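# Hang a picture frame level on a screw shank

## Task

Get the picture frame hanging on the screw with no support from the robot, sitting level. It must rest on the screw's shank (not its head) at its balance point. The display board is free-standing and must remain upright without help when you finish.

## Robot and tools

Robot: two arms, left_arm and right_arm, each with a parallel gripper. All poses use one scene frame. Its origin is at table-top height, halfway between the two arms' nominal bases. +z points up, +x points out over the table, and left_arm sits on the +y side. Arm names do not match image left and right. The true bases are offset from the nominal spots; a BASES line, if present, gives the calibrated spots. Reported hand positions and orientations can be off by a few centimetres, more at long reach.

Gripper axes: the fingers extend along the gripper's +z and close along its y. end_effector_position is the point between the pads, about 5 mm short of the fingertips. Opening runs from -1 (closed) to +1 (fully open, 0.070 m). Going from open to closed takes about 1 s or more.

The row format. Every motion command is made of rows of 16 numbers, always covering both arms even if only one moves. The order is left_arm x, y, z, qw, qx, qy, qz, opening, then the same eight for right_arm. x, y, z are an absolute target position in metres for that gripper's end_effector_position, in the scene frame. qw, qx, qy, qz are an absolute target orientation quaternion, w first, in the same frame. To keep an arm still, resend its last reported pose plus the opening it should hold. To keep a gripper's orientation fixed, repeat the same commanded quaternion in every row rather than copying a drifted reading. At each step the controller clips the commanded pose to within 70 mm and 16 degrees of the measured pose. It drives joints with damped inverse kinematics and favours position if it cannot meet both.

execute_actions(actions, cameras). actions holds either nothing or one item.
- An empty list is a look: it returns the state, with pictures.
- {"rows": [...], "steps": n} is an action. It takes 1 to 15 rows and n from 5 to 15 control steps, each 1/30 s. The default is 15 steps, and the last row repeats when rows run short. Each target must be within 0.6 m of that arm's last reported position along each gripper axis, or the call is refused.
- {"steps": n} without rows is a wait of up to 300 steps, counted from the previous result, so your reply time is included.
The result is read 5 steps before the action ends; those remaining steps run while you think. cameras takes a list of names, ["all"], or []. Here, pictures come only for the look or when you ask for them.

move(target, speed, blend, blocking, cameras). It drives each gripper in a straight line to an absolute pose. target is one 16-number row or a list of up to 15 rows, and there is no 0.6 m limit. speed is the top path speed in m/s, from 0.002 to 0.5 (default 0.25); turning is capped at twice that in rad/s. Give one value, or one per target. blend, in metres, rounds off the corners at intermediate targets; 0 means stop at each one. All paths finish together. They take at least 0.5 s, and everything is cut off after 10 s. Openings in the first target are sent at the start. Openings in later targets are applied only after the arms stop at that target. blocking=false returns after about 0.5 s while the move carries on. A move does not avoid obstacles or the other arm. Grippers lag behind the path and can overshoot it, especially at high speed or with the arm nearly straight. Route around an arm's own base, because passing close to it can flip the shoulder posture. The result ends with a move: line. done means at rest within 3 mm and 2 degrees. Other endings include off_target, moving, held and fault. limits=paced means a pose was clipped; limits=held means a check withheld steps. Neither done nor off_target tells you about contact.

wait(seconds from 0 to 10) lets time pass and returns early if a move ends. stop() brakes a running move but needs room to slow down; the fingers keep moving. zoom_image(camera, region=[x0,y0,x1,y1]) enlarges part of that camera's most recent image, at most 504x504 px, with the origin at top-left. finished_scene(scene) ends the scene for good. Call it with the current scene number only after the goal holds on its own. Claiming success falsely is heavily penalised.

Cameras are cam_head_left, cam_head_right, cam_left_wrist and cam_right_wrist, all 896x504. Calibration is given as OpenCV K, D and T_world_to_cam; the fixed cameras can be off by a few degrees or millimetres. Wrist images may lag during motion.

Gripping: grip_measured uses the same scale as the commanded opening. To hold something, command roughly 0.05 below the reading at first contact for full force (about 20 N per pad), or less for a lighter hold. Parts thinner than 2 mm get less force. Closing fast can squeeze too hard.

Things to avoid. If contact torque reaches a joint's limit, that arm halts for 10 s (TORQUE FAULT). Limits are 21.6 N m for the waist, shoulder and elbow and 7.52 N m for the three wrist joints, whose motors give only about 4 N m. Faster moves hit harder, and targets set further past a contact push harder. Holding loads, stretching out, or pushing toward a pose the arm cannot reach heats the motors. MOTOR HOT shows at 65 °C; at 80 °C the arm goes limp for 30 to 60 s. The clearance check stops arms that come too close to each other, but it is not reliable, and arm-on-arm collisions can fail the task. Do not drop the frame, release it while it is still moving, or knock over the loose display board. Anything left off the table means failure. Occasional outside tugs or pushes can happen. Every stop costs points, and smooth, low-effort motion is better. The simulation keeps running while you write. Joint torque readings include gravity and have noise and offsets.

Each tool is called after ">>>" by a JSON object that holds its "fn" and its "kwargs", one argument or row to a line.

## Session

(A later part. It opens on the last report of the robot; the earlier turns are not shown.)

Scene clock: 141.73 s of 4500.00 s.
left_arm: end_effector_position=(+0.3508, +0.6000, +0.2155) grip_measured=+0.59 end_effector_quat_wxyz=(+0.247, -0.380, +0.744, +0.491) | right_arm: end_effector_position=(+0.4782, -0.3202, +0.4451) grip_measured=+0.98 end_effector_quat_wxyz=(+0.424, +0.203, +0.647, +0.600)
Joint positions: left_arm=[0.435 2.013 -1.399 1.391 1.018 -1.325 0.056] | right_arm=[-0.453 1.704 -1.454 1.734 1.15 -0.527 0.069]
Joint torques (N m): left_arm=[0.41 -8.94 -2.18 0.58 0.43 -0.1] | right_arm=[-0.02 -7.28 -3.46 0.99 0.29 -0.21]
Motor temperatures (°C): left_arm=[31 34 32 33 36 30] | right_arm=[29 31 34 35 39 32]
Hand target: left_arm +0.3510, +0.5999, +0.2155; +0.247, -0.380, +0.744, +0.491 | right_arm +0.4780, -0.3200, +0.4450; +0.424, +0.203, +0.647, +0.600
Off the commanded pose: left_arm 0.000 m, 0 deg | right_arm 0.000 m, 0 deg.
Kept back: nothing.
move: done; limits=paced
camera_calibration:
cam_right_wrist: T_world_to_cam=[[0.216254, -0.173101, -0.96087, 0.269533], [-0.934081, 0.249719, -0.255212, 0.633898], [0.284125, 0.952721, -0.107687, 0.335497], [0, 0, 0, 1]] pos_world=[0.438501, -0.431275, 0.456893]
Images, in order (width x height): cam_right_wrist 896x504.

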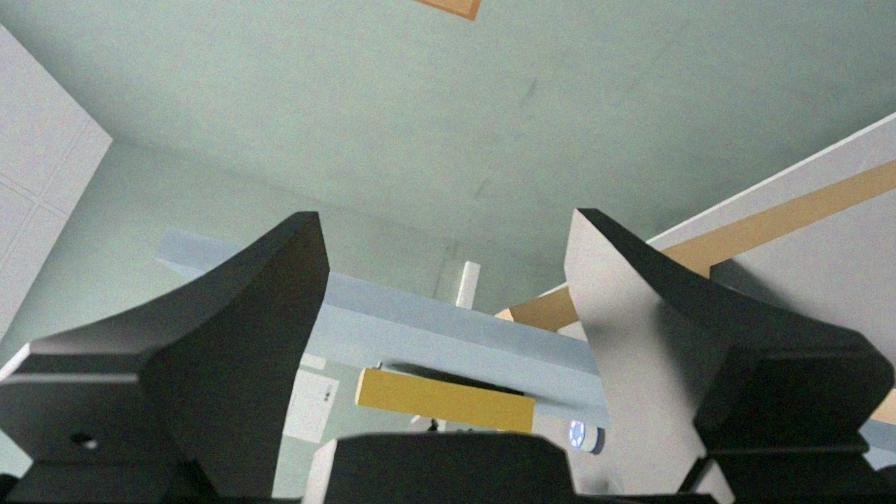

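>>> {"fn": "zoom_image", "kwargs": {
  "camera": "cam_right_wrist",
  "region": [330, 320, 570, 450]
}}

>>> {"fn": "zoom_image", "kwargs": {
  "camera": "cam_right_wrist",
  "region": [345, 345, 445, 425]
}}

Scaled by 2.100 from the camera's 896x504 image, which has a finer 1280x720 frame.

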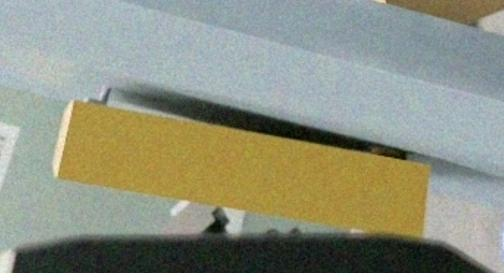

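Scaled by 5.040 from the camera's 896x504 image, which has a finer 1280x720 frame.

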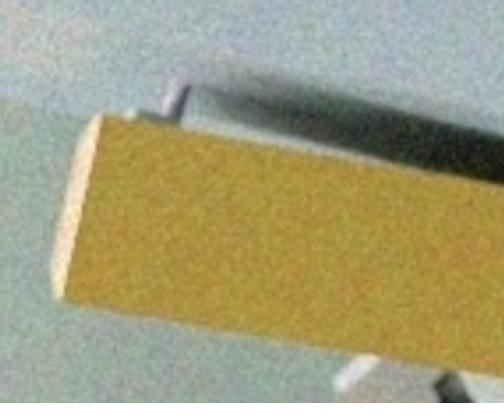

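>>> {"fn": "move", "kwargs": {
  "target": [
    [0.3510, 0.5999, 0.2155, 0.247, -0.380, 0.744, 0.491, 0.59, 0.3600, -0.3150, 0.4500, 0.424, 0.203, 0.647, 0.600, 1.0],
    [0.3510, 0.5999, 0.2155, 0.247, -0.380, 0.744, 0.491, 0.59, 0.3000, -0.1000, 0.4800, 0.520, -0.037, 0.849, 0.085, 1.0],
    [0.3510, 0.5999, 0.2155, 0.247, -0.380, 0.744, 0.491, 0.59, 0.2600, -0.0600, 0.4500, 0.5304, -0.5122, 0.4693, -0.4860, 1.0],
    [0.3510, 0.5999, 0.2155, 0.247, -0.380, 0.744, 0.491, 0.59, 0.2000, -0.0500, 0.4400, 0.6101, -0.5891, 0.3681, -0.3812, 1.0]
  ],
  "speed": 0.4,
  "blend": 0.03,
  "cameras": ["cam_right_wrist"]
}}

Scene clock: 149.10 s of 4500.00 s.
left_arm: end_effector_position=(+0.3508, +0.6000, +0.2155) grip_measured=+0.59 end_effector_quat_wxyz=(+0.247, -0.380, +0.744, +0.491) | right_arm: end_effector_position=(+0.1998, -0.0502, +0.4400) grip_measured=+0.98 end_effector_quat_wxyz=(+0.611, -0.589, +0.368, -0.380)
Joint positions: left_arm=[0.435 2.013 -1.399 1.391 1.018 -1.325 0.056] | right_arm=[1.666 1.097 -0.889 -1.657 1.194 0.145 0.069]
Joint torques (N m): left_arm=[0.41 -8.94 -2.09 0.58 0.45 -0.14] | right_arm=[-0.45 -0.99 -4.57 -1.19 0.21 -0.03]
Motor temperatures (°C): left_arm=[31 34 32 33 36 30] | right_arm=[29 31 34 35 39 32]
Hand target: left_arm +0.3510, +0.5999, +0.2155; +0.247, -0.380, +0.744, +0.491 | right_arm +0.2000, -0.0500, +0.4400; +0.610, -0.589, +0.368, -0.381
Off the commanded pose: left_arm 0.000 m, 0 deg | right_arm 0.000 m, 0 deg.
Kept back: nothing.
move: done; limits=paced
camera_calibration:
cam_right_wrist: T_world_to_cam=[[-0.0226298, -0.055825, 0.998184, -0.436793], [-0.198214, -0.978369, -0.0592105, 0.0102804], [0.979897, -0.199194, 0.0110749, -0.0922643], [0, 0, 0, 1]] pos_world=[0.0825627, -0.0327044, 0.43763]
Images, in order (width x height): cam_right_wrist 896x504.

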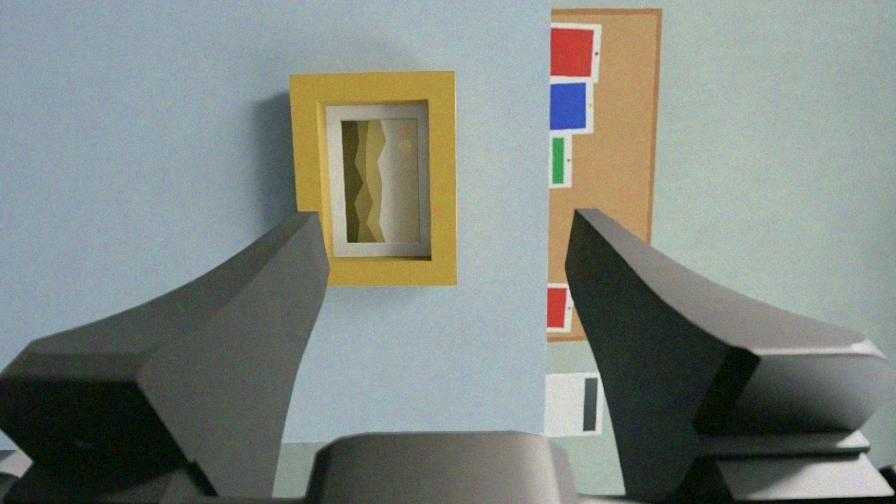

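>>> {"fn": "execute_actions", "kwargs": {
  "actions": [],
  "cameras": ["cam_head_left", "cam_head_right", "cam_right_wrist"]
}}

>>> {"fn": "zoom_image", "kwargs": {
  "camera": "cam_right_wrist",
  "region": [420, 40, 580, 300]
}}

>>> {"fn": "zoom_image", "kwargs": {
  "camera": "cam_head_left",
  "region": [380, 180, 580, 320]
}}

>>> {"fn": "zoom_image", "kwargs": {
  "camera": "cam_head_right",
  "region": [330, 180, 530, 320]
}}

Scene clock: 151.57 s of 4500.00 s.
left_arm: end_effector_position=(+0.3508, +0.6000, +0.2155) grip_measured=+0.59 end_effector_quat_wxyz=(+0.247, -0.380, +0.744, +0.491) | right_arm: end_effector_position=(+0.1998, -0.0498, +0.4399) grip_measured=+0.98 end_effector_quat_wxyz=(+0.610, -0.589, +0.368, -0.381)
Joint positions: left_arm=[0.435 2.013 -1.399 1.391 1.018 -1.325 0.056] | right_arm=[1.666 1.098 -0.89 -1.657 1.195 0.144 0.069]
Joint torques (N m): left_arm=[0.51 -8.93 -2.28 0.54 0.45 -0.11] | right_arm=[-0.45 -1.02 -4.59 -1.09 0.21 -0.02]
Motor temperatures (°C): left_arm=[31 34 32 33 36 30] | right_arm=[29 31 34 35 39 32]
Hand target: left_arm +0.3510, +0.5999, +0.2155; +0.247, -0.380, +0.744, +0.491 | right_arm +0.2000, -0.0500, +0.4400; +0.610, -0.589, +0.368, -0.381
Off the commanded pose: left_arm 0.000 m, 0 deg | right_arm 0.000 m, 0 deg.
Steps of this call (1-74: nothing new was sent). Readings (end_effector_position of left_arm | right_arm):
1: (+0.3508, +0.6000, +0.2155) | (+0.1998, -0.0502, +0.4400)
2: (+0.3508, +0.6000, +0.2155) | (+0.1998, -0.0501, +0.4398)
4: (+0.3508, +0.6000, +0.2155) | (+0.1998, -0.0501, +0.4398)
8: (+0.3508, +0.6000, +0.2155) | (+0.1998, -0.0501, +0.4401)
74: the state above
camera_calibration:
cam_right_wrist: T_world_to_cam=[[-0.0232314, -0.0542034, 0.99826, -0.436503], [-0.19909, -0.978278, -0.0577516, 0.0101227], [0.979706, -0.200085, 0.0119354, -0.0926372], [0, 0, 0, 1]] pos_world=[0.082632, -0.0322925, 0.437434]
Images, in order (width x height): cam_head_left 896x504, cam_head_right 896x504, cam_right_wrist 896x504.

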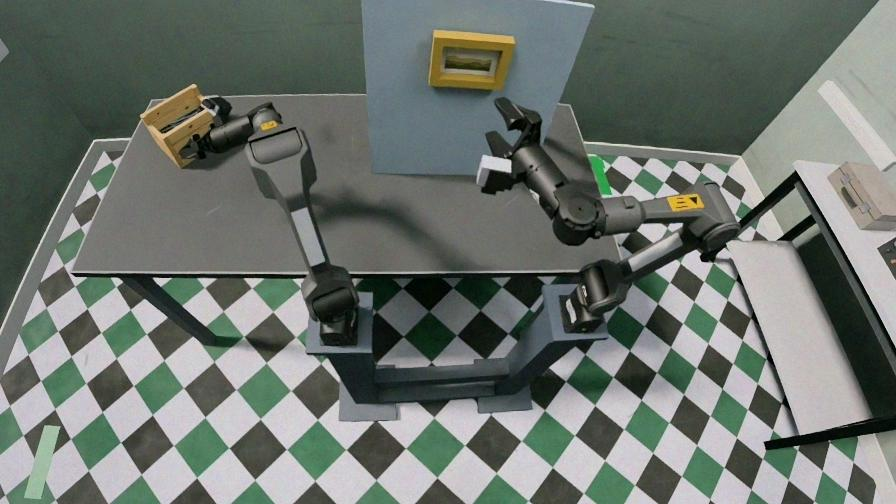

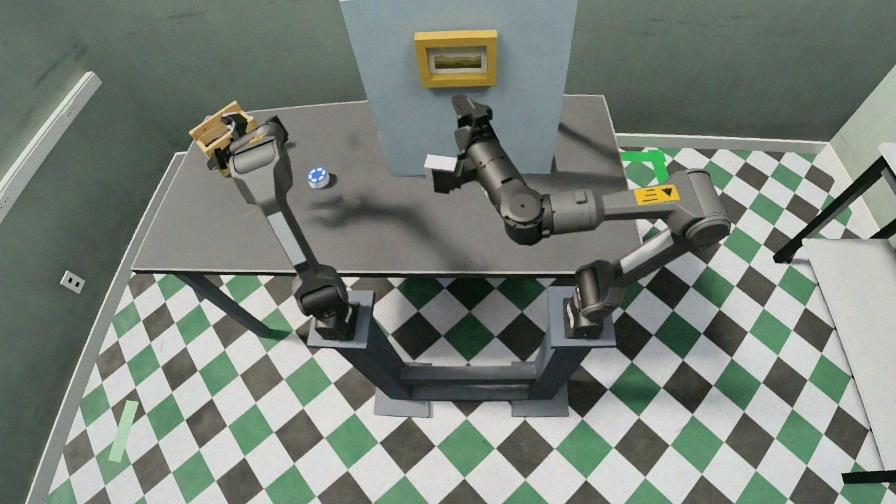

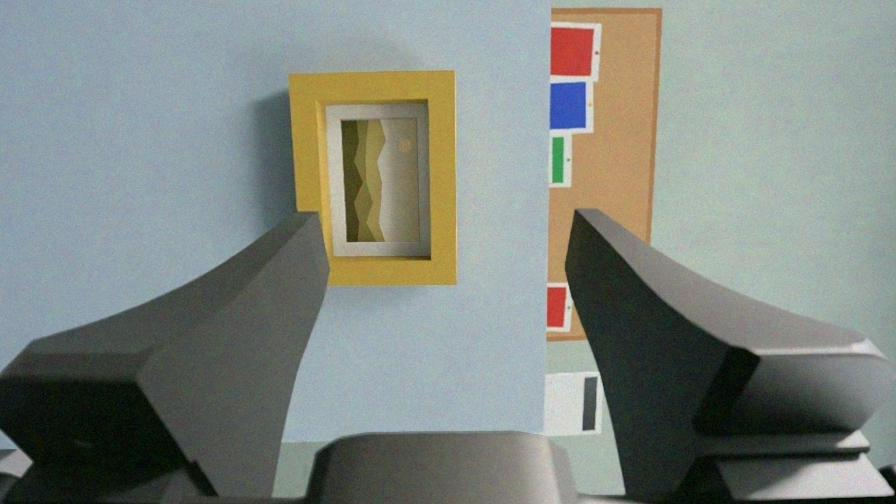

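Scaled by 1.938 from the camera's 896x504 image, which has a finer 1280x720 frame.

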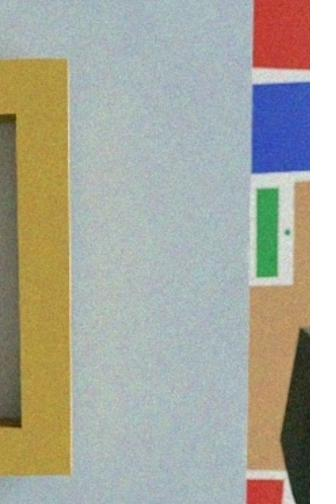

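Scaled by 2.520 from the camera's 896x504 image, which has a finer 1280x720 frame.

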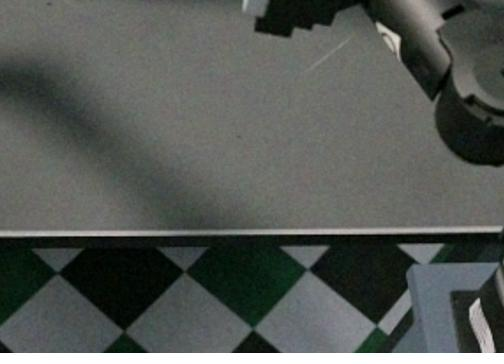

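Scaled by 2.520 from the camera's 896x504 image, which has a finer 1280x720 frame.

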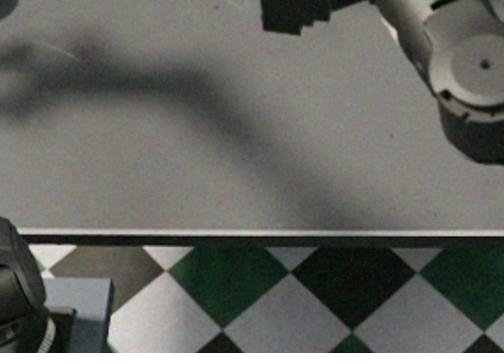

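>>> {"fn": "zoom_image", "kwargs": {
  "camera": "cam_right_wrist",
  "region": [436, 60, 476, 100]
}}

>>> {"fn": "zoom_image", "kwargs": {
  "camera": "cam_right_wrist",
  "region": [436, 255, 476, 295]
}}

>>> {"fn": "zoom_image", "kwargs": {
  "camera": "cam_right_wrist",
  "region": [530, 30, 570, 70]
}}

>>> {"fn": "zoom_image", "kwargs": {
  "camera": "cam_right_wrist",
  "region": [530, 230, 570, 270]
}}

>>> {"fn": "zoom_image", "kwargs": {
  "camera": "cam_right_wrist",
  "region": [525, 400, 565, 440]
}}

>>> {"fn": "zoom_image", "kwargs": {
  "camera": "cam_right_wrist",
  "region": [275, 60, 315, 100]
}}

>>> {"fn": "zoom_image", "kwargs": {
  "camera": "cam_right_wrist",
  "region": [275, 170, 315, 210]
}}

>>> {"fn": "zoom_image", "kwargs": {
  "camera": "cam_right_wrist",
  "region": [270, 420, 310, 460]
}}

>>> {"fn": "zoom_image", "kwargs": {
  "camera": "cam_right_wrist",
  "region": [330, 265, 370, 305]
}}

Scaled by 12.600 from the camera's 896x504 image, which has a finer 1280x720 frame.

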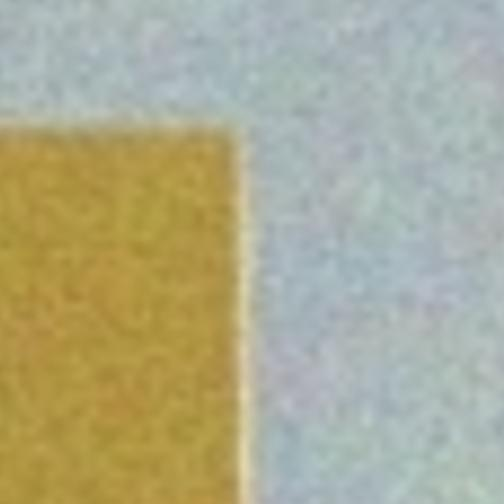

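Scaled by 12.600 from the camera's 896x504 image, which has a finer 1280x720 frame.

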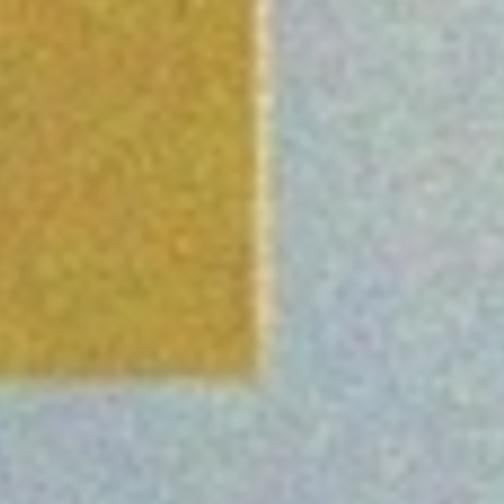

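Scaled by 12.600 from the camera's 896x504 image, which has a finer 1280x720 frame.

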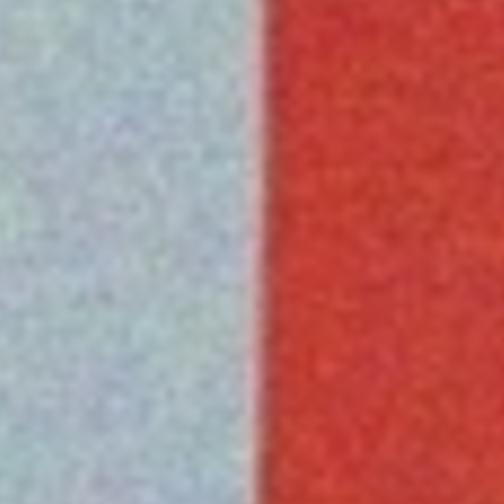

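Scaled by 12.600 from the camera's 896x504 image, which has a finer 1280x720 frame.

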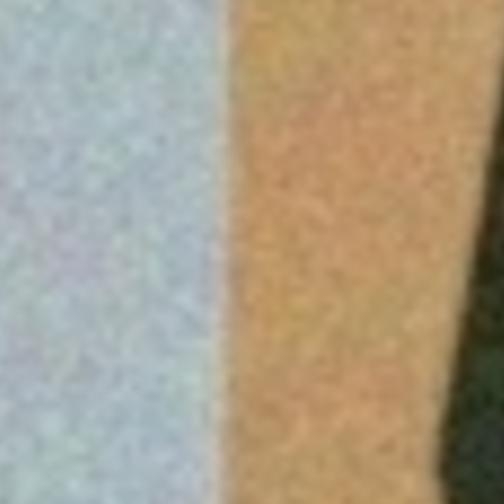

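Scaled by 12.600 from the camera's 896x504 image, which has a finer 1280x720 frame.

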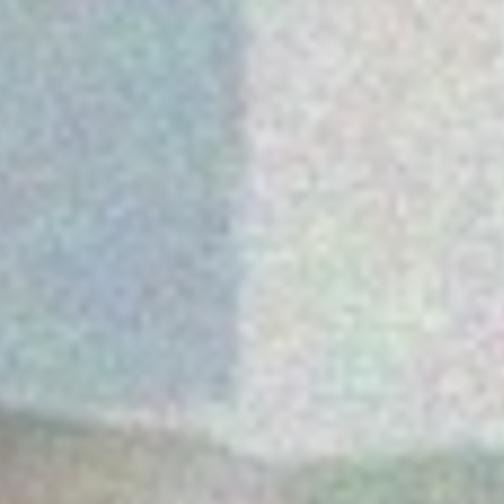

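Scaled by 12.600 from the camera's 896x504 image, which has a finer 1280x720 frame.

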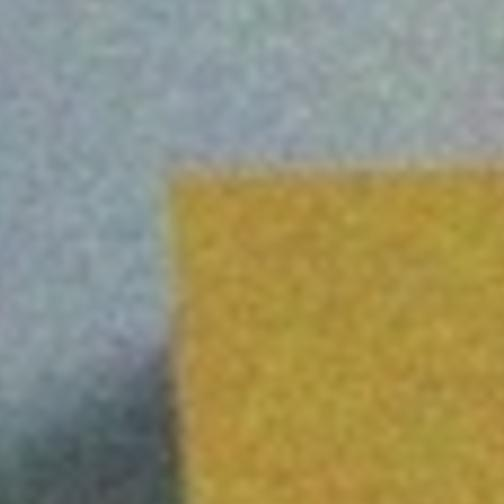

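Scaled by 12.600 from the camera's 896x504 image, which has a finer 1280x720 frame.

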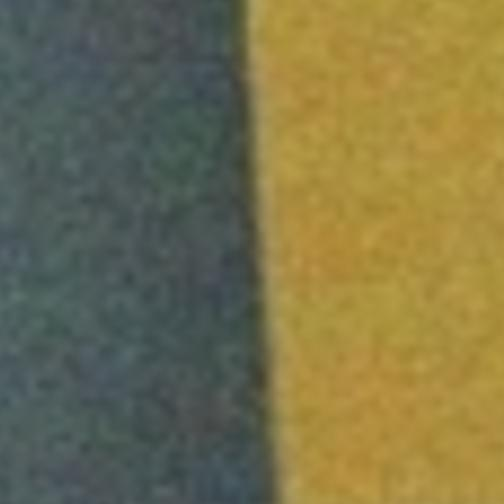

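Scaled by 12.600 from the camera's 896x504 image, which has a finer 1280x720 frame.

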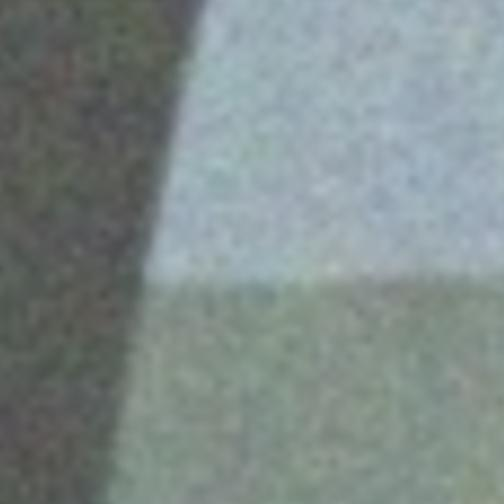

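Scaled by 12.600 from the camera's 896x504 image, which has a finer 1280x720 frame.

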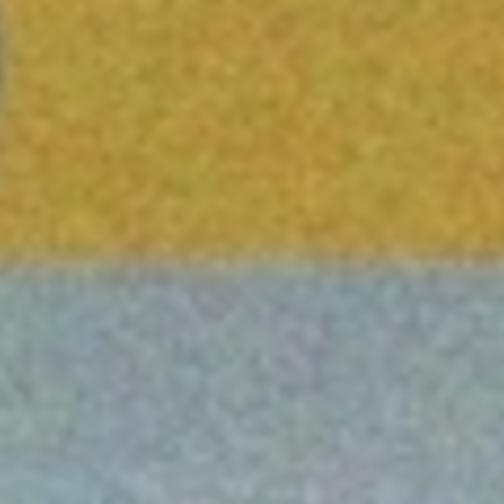

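>>> {"fn": "move", "kwargs": {
  "target": [
    [0.3510, 0.5999, 0.2155, 0.247, -0.380, 0.744, 0.491, 0.59, 0.325, -0.053, 0.4435, 0.5304, -0.5122, 0.4693, -0.4860, 0.5],
    [0.3510, 0.5999, 0.2155, 0.247, -0.380, 0.744, 0.491, 0.59, 0.390, -0.047, 0.4442, 0.5304, -0.5122, 0.4693, -0.4860, 0.5]
  ],
  "speed": [0.15, 0.08],
  "blend": 0.01,
  "cameras": ["cam_right_wrist"]
}}

Scene clock: 161.43 s of 4500.00 s.
left_arm: end_effector_position=(+0.3508, +0.6000, +0.2155) grip_measured=+0.59 end_effector_quat_wxyz=(+0.247, -0.380, +0.744, +0.491) | right_arm: end_effector_position=(+0.3903, -0.0466, +0.4441) grip_measured=+0.50 end_effector_quat_wxyz=(+0.530, -0.513, +0.469, -0.486)
Joint positions: left_arm=[0.435 2.013 -1.399 1.391 1.018 -1.325 0.056] | right_arm=[1.01 1.556 -1.309 -1.74 0.916 0.228 0.052]
Joint torques (N m): left_arm=[0.5 -9.15 -2.2 0.52 0.45 -0.12] | right_arm=[0.73 -6.66 -3.93 -0.92 0.29 0.3]
Motor temperatures (°C): left_arm=[31 34 32 33 36 30] | right_arm=[29 31 34 35 38 32]
Hand target: left_arm +0.3510, +0.5999, +0.2155; +0.247, -0.380, +0.744, +0.491 | right_arm +0.3900, -0.0470, +0.4442; +0.530, -0.512, +0.469, -0.486
Off the commanded pose: left_arm 0.000 m, 0 deg | right_arm 0.001 m, 0 deg.
Kept back: nothing.
move: done
camera_calibration:
cam_right_wrist: T_world_to_cam=[[-0.0411451, -0.0415759, 0.998288, -0.428556], [-0.536585, -0.841907, -0.0571788, 0.189293], [0.842843, -0.538019, 0.0123314, -0.241184], [0, 0, 0, 1]] pos_world=[0.287219, 0.0117877, 0.44162]
Images, in order (width x height): cam_right_wrist 896x504.

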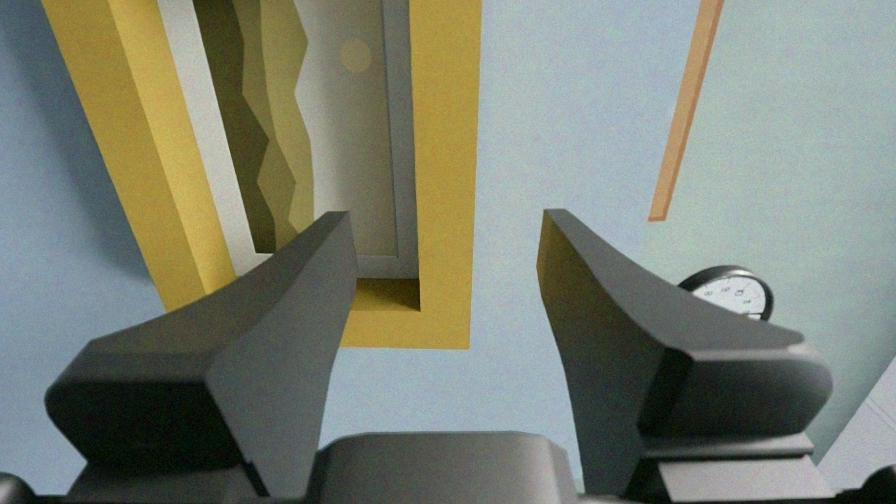

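>>> {"fn": "move", "kwargs": {
  "target": [
    [0.3510, 0.5999, 0.2155, 0.247, -0.380, 0.744, 0.491, 0.59, 0.4205, -0.0443, 0.4445, 0.5445, -0.4972, 0.4827, -0.4727, 0.5],
    [0.3510, 0.5999, 0.2155, 0.247, -0.380, 0.744, 0.491, 0.59, 0.4205, -0.0443, 0.4445, 0.5445, -0.4972, 0.4827, -0.4727, -0.36]
  ],
  "speed": 0.06,
  "cameras": ["cam_right_wrist", "cam_head_left"]
}}

Scene clock: 163.23 s of 4500.00 s.
left_arm: end_effector_position=(+0.3508, +0.6000, +0.2155) grip_measured=+0.59 end_effector_quat_wxyz=(+0.247, -0.380, +0.744, +0.491) | right_arm: end_effector_position=(+0.4205, -0.0441, +0.4446) grip_measured=-0.36 end_effector_quat_wxyz=(+0.542, -0.499, +0.486, -0.471)
Joint positions: left_arm=[0.435 2.013 -1.399 1.391 1.018 -1.325 0.056] | right_arm=[0.934 1.628 -1.399 -1.74 0.842 0.274 0.022]
Joint torques (N m): left_arm=[0.31 -8.97 -2.09 0.55 0.45 -0.12] | right_arm=[0.71 -7.38 -3.66 -0.96 0.27 -0.04]
Motor temperatures (°C): left_arm=[31 34 32 33 36 30] | right_arm=[29 31 34 35 38 32]
Hand target: left_arm +0.3510, +0.5999, +0.2155; +0.247, -0.380, +0.744, +0.491 | right_arm +0.4205, -0.0443, +0.4446; +0.542, -0.499, +0.486, -0.471
Off the commanded pose: left_arm 0.000 m, 0 deg | right_arm 0.000 m, 1 deg.
joint sent to its limit (right arm) — joint 4 (forearm roll), lower limit.
Kept back: nothing.
move: done
camera_calibration:
cam_right_wrist: T_world_to_cam=[[-0.0322599, -0.0977814, 0.994685, -0.432344], [-0.539565, -0.836022, -0.0996836, 0.228051], [0.841326, -0.539913, -0.0257894, -0.247782], [0, 0, 0, 1]] pos_world=[0.317566, 0.0146, 0.446388]
Images, in order (width x height): cam_head_left 896x504, cam_right_wrist 896x504.

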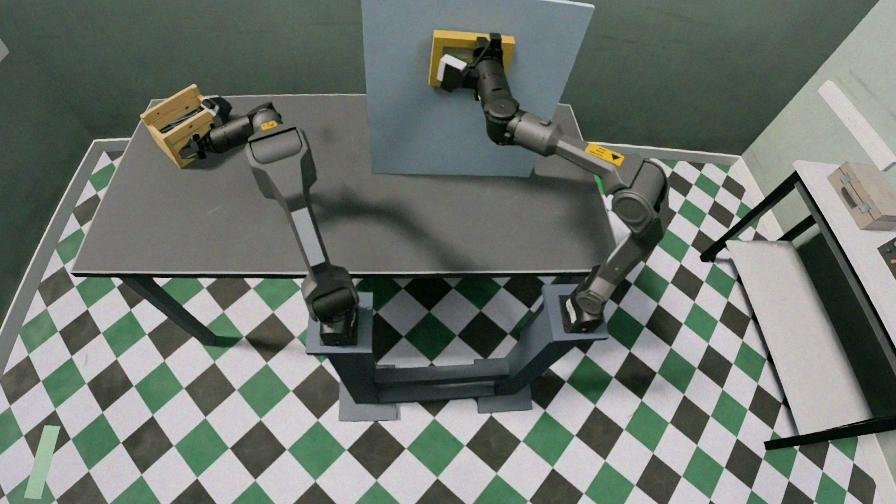

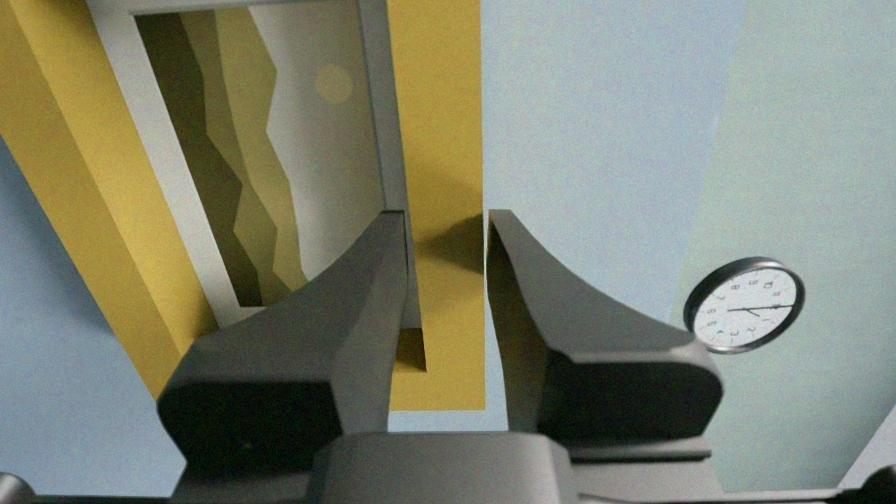

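>>> {"fn": "move", "kwargs": {
  "target": [0.3510, 0.5999, 0.2155, 0.247, -0.380, 0.744, 0.491, 0.59, 0.4205, -0.0443, 0.4446, 0.5445, -0.4972, 0.4827, -0.4727, -0.49],
  "speed": 0.06,
  "cameras": ["cam_right_wrist"]
}}

>>> {"fn": "zoom_image", "kwargs": {
  "camera": "cam_right_wrist",
  "region": [360, 0, 520, 440]
}}

Scene clock: 164.23 s of 4500.00 s.
left_arm: end_effector_position=(+0.3508, +0.6000, +0.2155) grip_measured=+0.59 end_effector_quat_wxyz=(+0.247, -0.380, +0.744, +0.491) | right_arm: end_effector_position=(+0.4204, -0.0445, +0.4451) grip_measured=-0.45 end_effector_quat_wxyz=(+0.542, -0.498, +0.486, -0.471)
Joint positions: left_arm=[0.435 2.013 -1.399 1.391 1.018 -1.325 0.056] | right_arm=[0.934 1.627 -1.399 -1.74 0.843 0.274 0.019]
Joint torques (N m): left_arm=[0.36 -9.04 -2.36 0.54 0.46 -0.11] | right_arm=[0.27 -5.14 -4.13 -0.77 -0.04 0.15]
Motor temperatures (°C): left_arm=[31 34 32 33 36 30] | right_arm=[29 31 34 35 38 32]
Hand target: left_arm +0.3510, +0.5999, +0.2155; +0.247, -0.380, +0.744, +0.491 | right_arm +0.4205, -0.0443, +0.4447; +0.542, -0.499, +0.485, -0.471
Off the commanded pose: left_arm 0.000 m, 0 deg | right_arm 0.001 m, 1 deg.
joint read past its limit (right arm) — joint 4 (forearm roll), lower limit.
joint sent to its limit (right arm) — joint 4 (forearm roll), lower limit.
Kept back: nothing.
move: done
camera_calibration:
cam_right_wrist: T_world_to_cam=[[-0.0330975, -0.0985091, 0.994586, -0.432478], [-0.540244, -0.835459, -0.100726, 0.228467], [0.840858, -0.540652, -0.0255673, -0.247804], [0, 0, 0, 1]] pos_world=[0.317481, 0.0142959, 0.446814]
Images, in order (width x height): cam_right_wrist 896x504.

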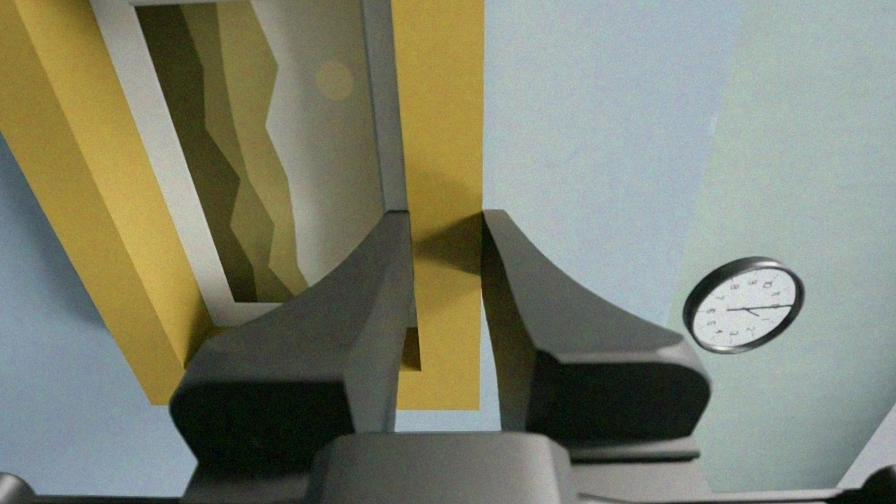

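Scaled by 1.145 from the camera's 896x504 image, which has a finer 1280x720 frame.

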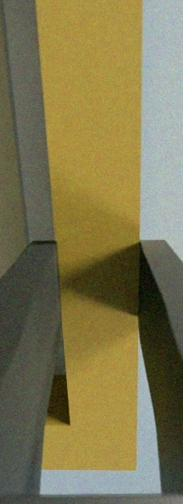

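>>> {"fn": "move", "kwargs": {
  "target": [0.3510, 0.5999, 0.2155, 0.247, -0.380, 0.744, 0.491, 0.59, 0.4205, -0.0443, 0.4449, 0.5445, -0.4972, 0.4827, -0.4727, -0.36],
  "speed": 0.02,
  "cameras": ["cam_right_wrist"]
}}

>>> {"fn": "zoom_image", "kwargs": {
  "camera": "cam_right_wrist",
  "region": [460, 0, 500, 40]
}}

>>> {"fn": "zoom_image", "kwargs": {
  "camera": "cam_right_wrist",
  "region": [460, 380, 500, 420]
}}

Scene clock: 166.40 s of 4500.00 s.
left_arm: end_effector_position=(+0.3508, +0.6000, +0.2155) grip_measured=+0.59 end_effector_quat_wxyz=(+0.247, -0.380, +0.744, +0.491) | right_arm: end_effector_position=(+0.4206, -0.0439, +0.4443) grip_measured=-0.36 end_effector_quat_wxyz=(+0.542, -0.499, +0.486, -0.471)
Joint positions: left_arm=[0.435 2.013 -1.399 1.391 1.018 -1.325 0.056] | right_arm=[0.934 1.628 -1.399 -1.74 0.842 0.274 0.022]
Joint torques (N m): left_arm=[0.47 -9 -2.29 0.52 0.47 -0.13] | right_arm=[-0.45 -7.41 -4.85 -0.97 0.27 -0.04]
Motor temperatures (°C): left_arm=[31 34 32 33 36 30] | right_arm=[29 31 34 35 38 32]
Hand target: left_arm +0.3510, +0.5999, +0.2155; +0.247, -0.380, +0.744, +0.491 | right_arm +0.4205, -0.0443, +0.4450; +0.542, -0.499, +0.485, -0.471
Off the commanded pose: left_arm 0.000 m, 0 deg | right_arm 0.001 m, 1 deg.
joint sent to its limit (right arm) — joint 4 (forearm roll), lower limit.
Kept back: nothing.
move: done
camera_calibration:
cam_right_wrist: T_world_to_cam=[[-0.0317962, -0.0974163, 0.994736, -0.432257], [-0.539479, -0.836143, -0.0991293, 0.22791], [0.841398, -0.539791, -0.0259679, -0.247728], [0, 0, 0, 1]] pos_world=[0.317647, 0.0147352, 0.446141]
Images, in order (width x height): cam_right_wrist 896x504.

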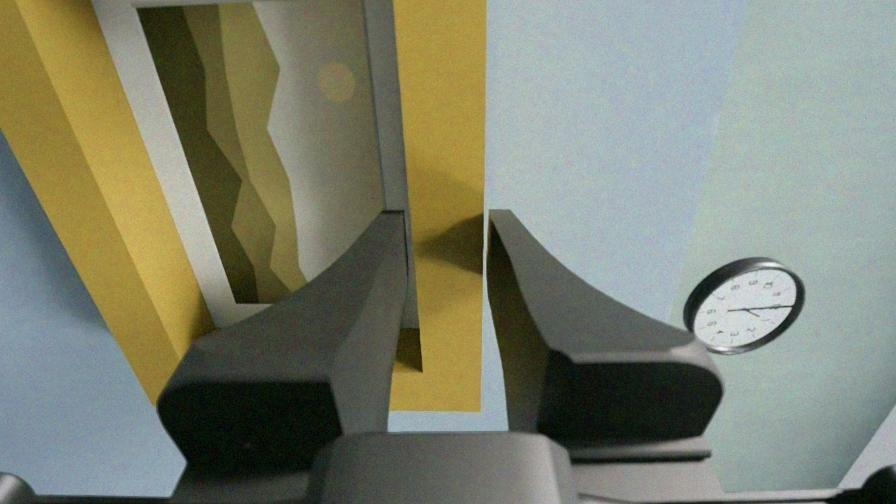

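Scaled by 12.600 from the camera's 896x504 image, which has a finer 1280x720 frame.

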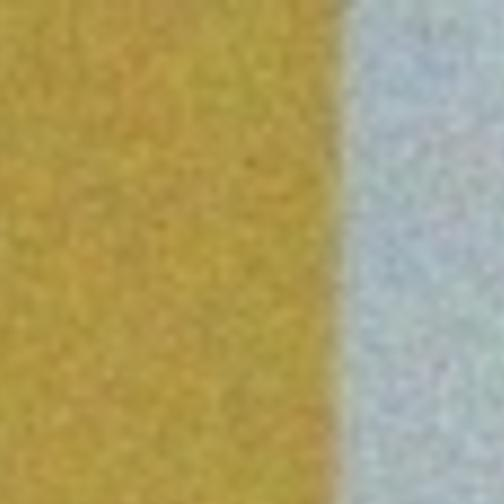

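Scaled by 12.600 from the camera's 896x504 image, which has a finer 1280x720 frame.

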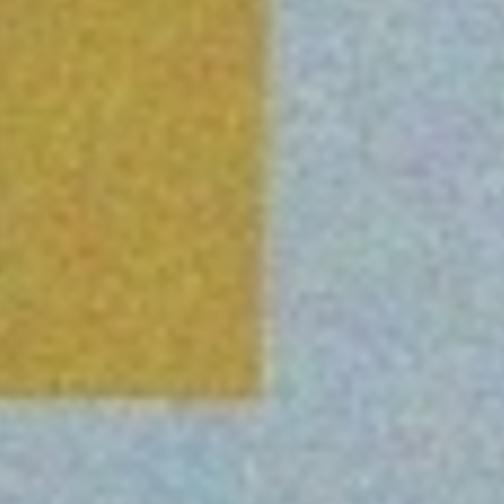

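>>> {"fn": "move", "kwargs": {
  "target": [
    [0.3510, 0.5999, 0.2155, 0.247, -0.380, 0.744, 0.491, 0.59, 0.4205, -0.0443, 0.4450, 0.5565, -0.4837, 0.4941, -0.4607, -0.36],
    [0.3510, 0.5999, 0.2155, 0.247, -0.380, 0.744, 0.491, 0.59, 0.4205, -0.0443, 0.4450, 0.5565, -0.4837, 0.4941, -0.4607, -0.48],
    [0.3510, 0.5999, 0.2155, 0.247, -0.380, 0.744, 0.491, 0.59, 0.4205, -0.0443, 0.4450, 0.5565, -0.4837, 0.4941, -0.4607, -0.36],
    [0.3510, 0.5999, 0.2155, 0.247, -0.380, 0.744, 0.491, 0.59, 0.4205, -0.0443, 0.4449, 0.5445, -0.4972, 0.4827, -0.4727, -0.36]
  ],
  "speed": 0.04,
  "cameras": ["cam_right_wrist"]
}}

>>> {"fn": "zoom_image", "kwargs": {
  "camera": "cam_right_wrist",
  "region": [460, 0, 500, 40]
}}

>>> {"fn": "zoom_image", "kwargs": {
  "camera": "cam_right_wrist",
  "region": [460, 380, 500, 420]
}}

Scene clock: 170.70 s of 4500.00 s.
left_arm: end_effector_position=(+0.3508, +0.6000, +0.2155) grip_measured=+0.59 end_effector_quat_wxyz=(+0.247, -0.380, +0.744, +0.491) | right_arm: end_effector_position=(+0.4206, -0.0441, +0.4447) grip_measured=-0.36 end_effector_quat_wxyz=(+0.541, -0.499, +0.485, -0.472)
Joint positions: left_arm=[0.435 2.013 -1.399 1.391 1.018 -1.325 0.056] | right_arm=[0.934 1.628 -1.4 -1.74 0.843 0.272 0.022]
Joint torques (N m): left_arm=[0.61 -9.23 -2.53 0.53 0.46 -0.14] | right_arm=[-0.48 -7.31 -3.65 -0.77 0.05 0.23]
Motor temperatures (°C): left_arm=[31 34 32 33 36 30] | right_arm=[29 31 34 35 38 32]
Hand target: left_arm +0.3510, +0.5999, +0.2155; +0.247, -0.380, +0.744, +0.491 | right_arm +0.4205, -0.0443, +0.4450; +0.542, -0.499, +0.485, -0.471
Off the commanded pose: left_arm 0.000 m, 0 deg | right_arm 0.000 m, 1 deg.
joint sent to its limit (right arm) — joint 4 (forearm roll), lower limit.
Kept back: nothing.
move: done
camera_calibration:
cam_right_wrist: T_world_to_cam=[[-0.0327268, -0.0964241, 0.994802, -0.432246], [-0.540121, -0.83577, -0.0987783, 0.227956], [0.840951, -0.540546, -0.0247285, -0.248215], [0, 0, 0, 1]] pos_world=[0.317714, 0.0146683, 0.446379]
Images, in order (width x height): cam_right_wrist 896x504.

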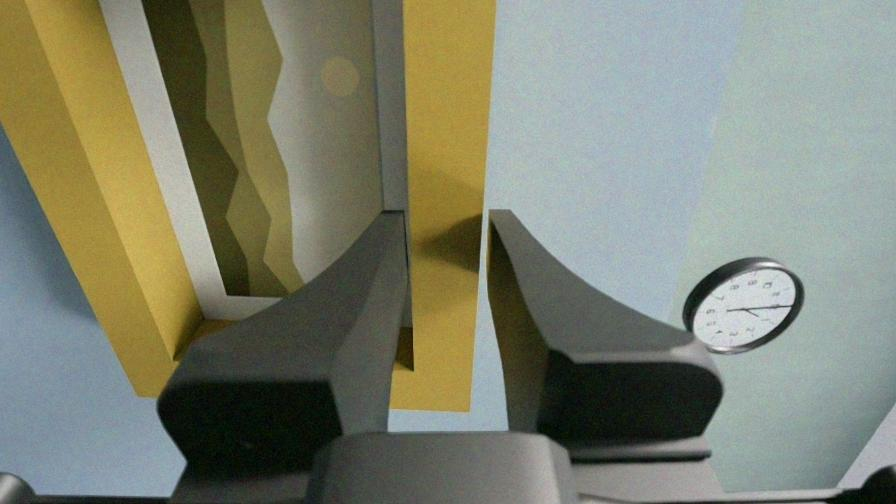

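Scaled by 12.600 from the camera's 896x504 image, which has a finer 1280x720 frame.

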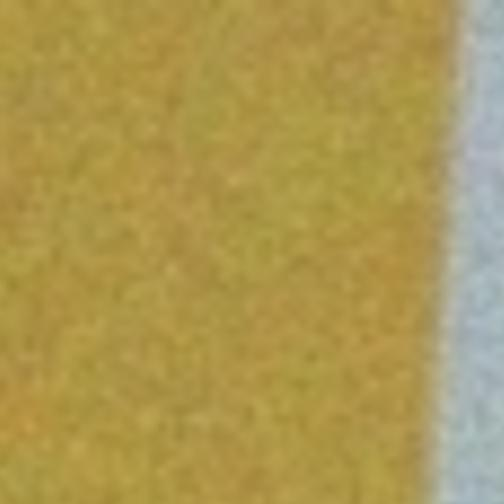

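Scaled by 12.600 from the camera's 896x504 image, which has a finer 1280x720 frame.

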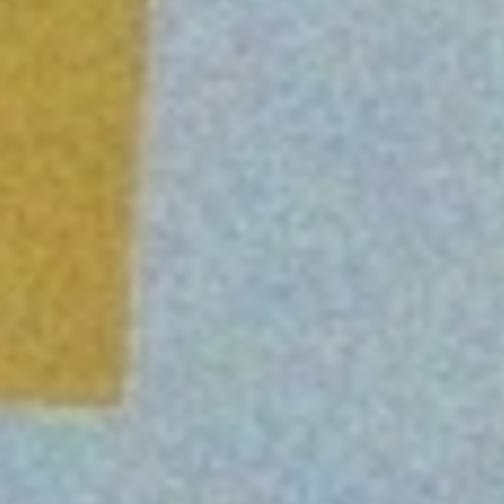

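>>> {"fn": "move", "kwargs": {
  "target": [0.3510, 0.5999, 0.2155, 0.247, -0.380, 0.744, 0.491, 0.59, 0.4205, -0.0443, 0.4441, 0.5445, -0.4972, 0.4827, -0.4727, -0.28],
  "speed": 0.04,
  "cameras": ["cam_right_wrist", "cam_head_left", "cam_head_right"]
}}

>>> {"fn": "zoom_image", "kwargs": {
  "camera": "cam_right_wrist",
  "region": [380, 200, 520, 420]
}}

Scene clock: 171.83 s of 4500.00 s.
left_arm: end_effector_position=(+0.3508, +0.6000, +0.2155) grip_measured=+0.59 end_effector_quat_wxyz=(+0.247, -0.380, +0.744, +0.491) | right_arm: end_effector_position=(+0.4205, -0.0443, +0.4444) grip_measured=-0.28 end_effector_quat_wxyz=(+0.541, -0.499, +0.486, -0.471)
Joint positions: left_arm=[0.435 2.013 -1.399 1.391 1.018 -1.325 0.056] | right_arm=[0.934 1.627 -1.398 -1.74 0.843 0.274 0.025]
Joint torques (N m): left_arm=[0.52 -9.08 -2.34 0.51 0.49 -0.15] | right_arm=[0.06 -6.7 -3.71 -0.78 0.27 0.35]
Motor temperatures (°C): left_arm=[31 34 32 33 36 30] | right_arm=[29 31 34 35 38 32]
Hand target: left_arm +0.3510, +0.5999, +0.2155; +0.247, -0.380, +0.744, +0.491 | right_arm +0.4205, -0.0443, +0.4443; +0.541, -0.499, +0.486, -0.471
Off the commanded pose: left_arm 0.000 m, 0 deg | right_arm 0.000 m, 1 deg.
joint sent to its limit (right arm) — joint 4 (forearm roll), lower limit.
Kept back: nothing.
move: done
camera_calibration:
cam_right_wrist: T_world_to_cam=[[-0.0320092, -0.0974804, 0.994723, -0.432262], [-0.540146, -0.835695, -0.0992774, 0.227911], [0.840962, -0.540473, -0.0259037, -0.24768], [0, 0, 0, 1]] pos_world=[0.317558, 0.014463, 0.446191]
Images, in order (width x height): cam_head_left 896x504, cam_head_right 896x504, cam_right_wrist 896x504.

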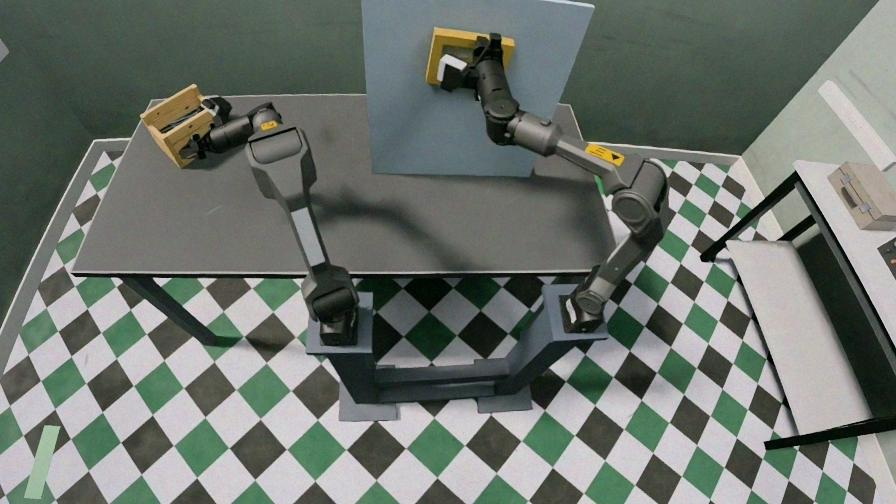

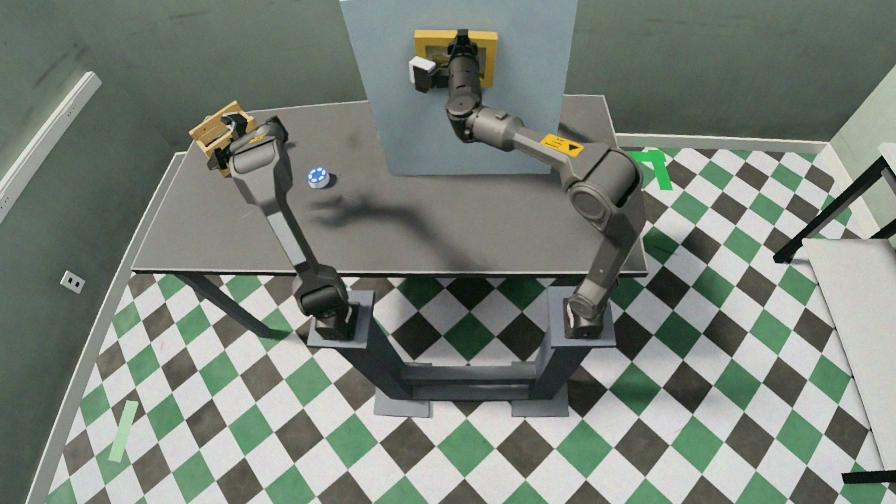

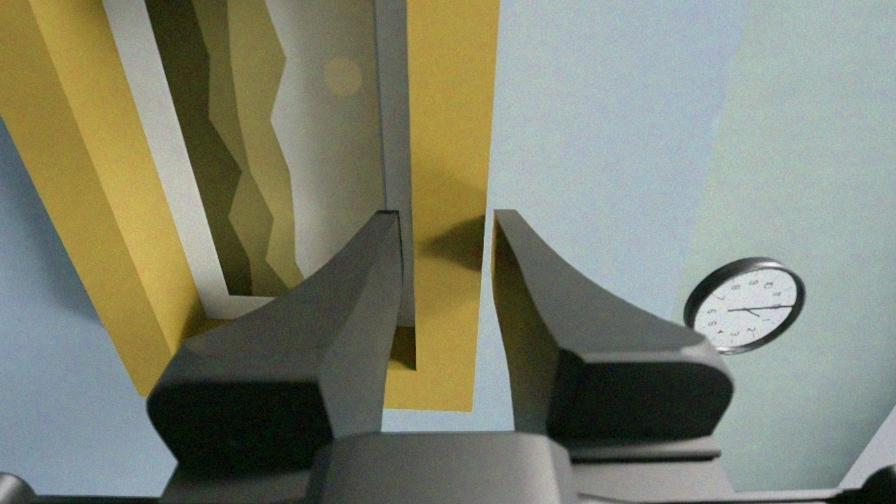

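Scaled by 2.291 from the camera's 896x504 image, which has a finer 1280x720 frame.

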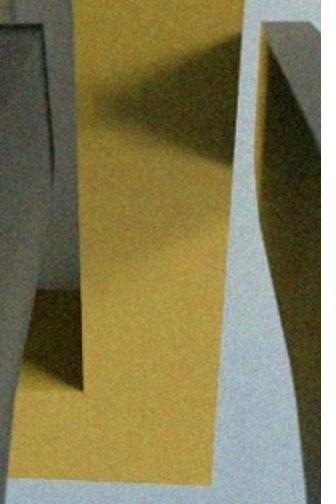

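>>> {"fn": "wait", "kwargs": {
  "seconds": 3,
  "cameras": ["cam_right_wrist"]
}}

>>> {"fn": "zoom_image", "kwargs": {
  "camera": "cam_right_wrist",
  "region": [470, 0, 510, 40]
}}

>>> {"fn": "zoom_image", "kwargs": {
  "camera": "cam_right_wrist",
  "region": [460, 380, 500, 420]
}}

Scene clock: 175.93 s of 4500.00 s.
left_arm: end_effector_position=(+0.3508, +0.6000, +0.2155) grip_measured=+0.59 end_effector_quat_wxyz=(+0.247, -0.380, +0.744, +0.491) | right_arm: end_effector_position=(+0.4205, -0.0443, +0.4444) grip_measured=-0.28 end_effector_quat_wxyz=(+0.541, -0.499, +0.486, -0.471)
Joint positions: left_arm=[0.435 2.013 -1.399 1.391 1.018 -1.325 0.056] | right_arm=[0.934 1.627 -1.398 -1.74 0.843 0.274 0.025]
Joint torques (N m): left_arm=[0.58 -9.07 -2.44 0.52 0.5 -0.13] | right_arm=[0.69 -5.48 -3.93 -0.84 0.27 0.3]
Motor temperatures (°C): left_arm=[31 34 32 33 36 30] | right_arm=[29 31 34 35 38 32]
Hand target: left_arm +0.3510, +0.5999, +0.2155; +0.247, -0.380, +0.744, +0.491 | right_arm +0.4205, -0.0443, +0.4442; +0.541, -0.499, +0.486, -0.471
Off the commanded pose: left_arm 0.000 m, 0 deg | right_arm 0.000 m, 1 deg.
Steps of this call (1-123: nothing new was sent). Readings (end_effector_position of left_arm | right_arm):
1: (+0.3508, +0.6000, +0.2155) | (+0.4205, -0.0443, +0.4444)
2: (+0.3508, +0.6000, +0.2155) | (+0.4205, -0.0443, +0.4444)
4: (+0.3508, +0.6000, +0.2155) | (+0.4205, -0.0443, +0.4444)
8: (+0.3508, +0.6000, +0.2155) | (+0.4205, -0.0443, +0.4444)
123: the state above
camera_calibration:
cam_right_wrist: T_world_to_cam=[[-0.0320092, -0.0974804, 0.994723, -0.432262], [-0.540146, -0.835695, -0.0992774, 0.227911], [0.840962, -0.540473, -0.0259037, -0.24768], [0, 0, 0, 1]] pos_world=[0.317558, 0.014463, 0.446191]
Images, in order (width x height): cam_right_wrist 896x504.

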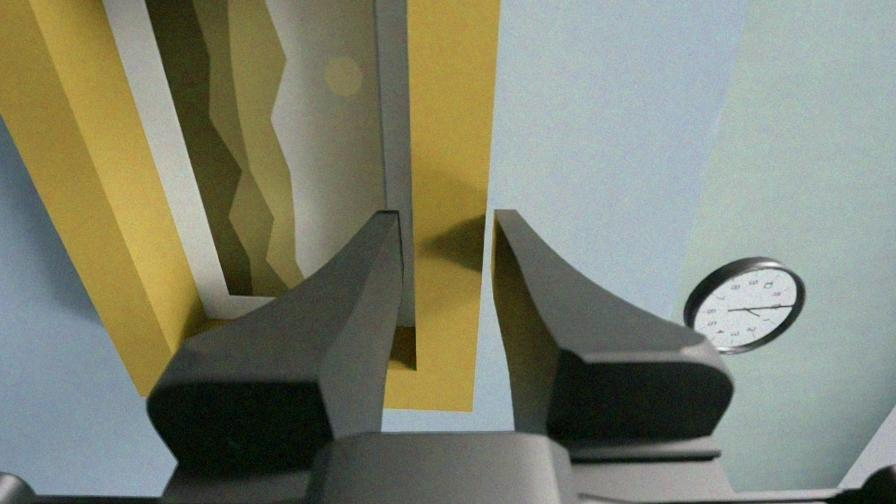

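Scaled by 12.600 from the camera's 896x504 image, which has a finer 1280x720 frame.

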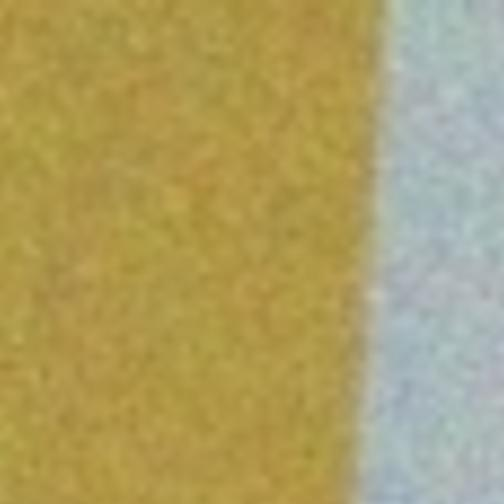

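Scaled by 12.600 from the camera's 896x504 image, which has a finer 1280x720 frame.

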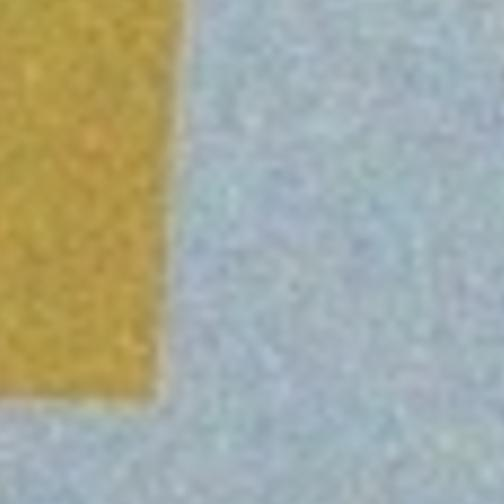

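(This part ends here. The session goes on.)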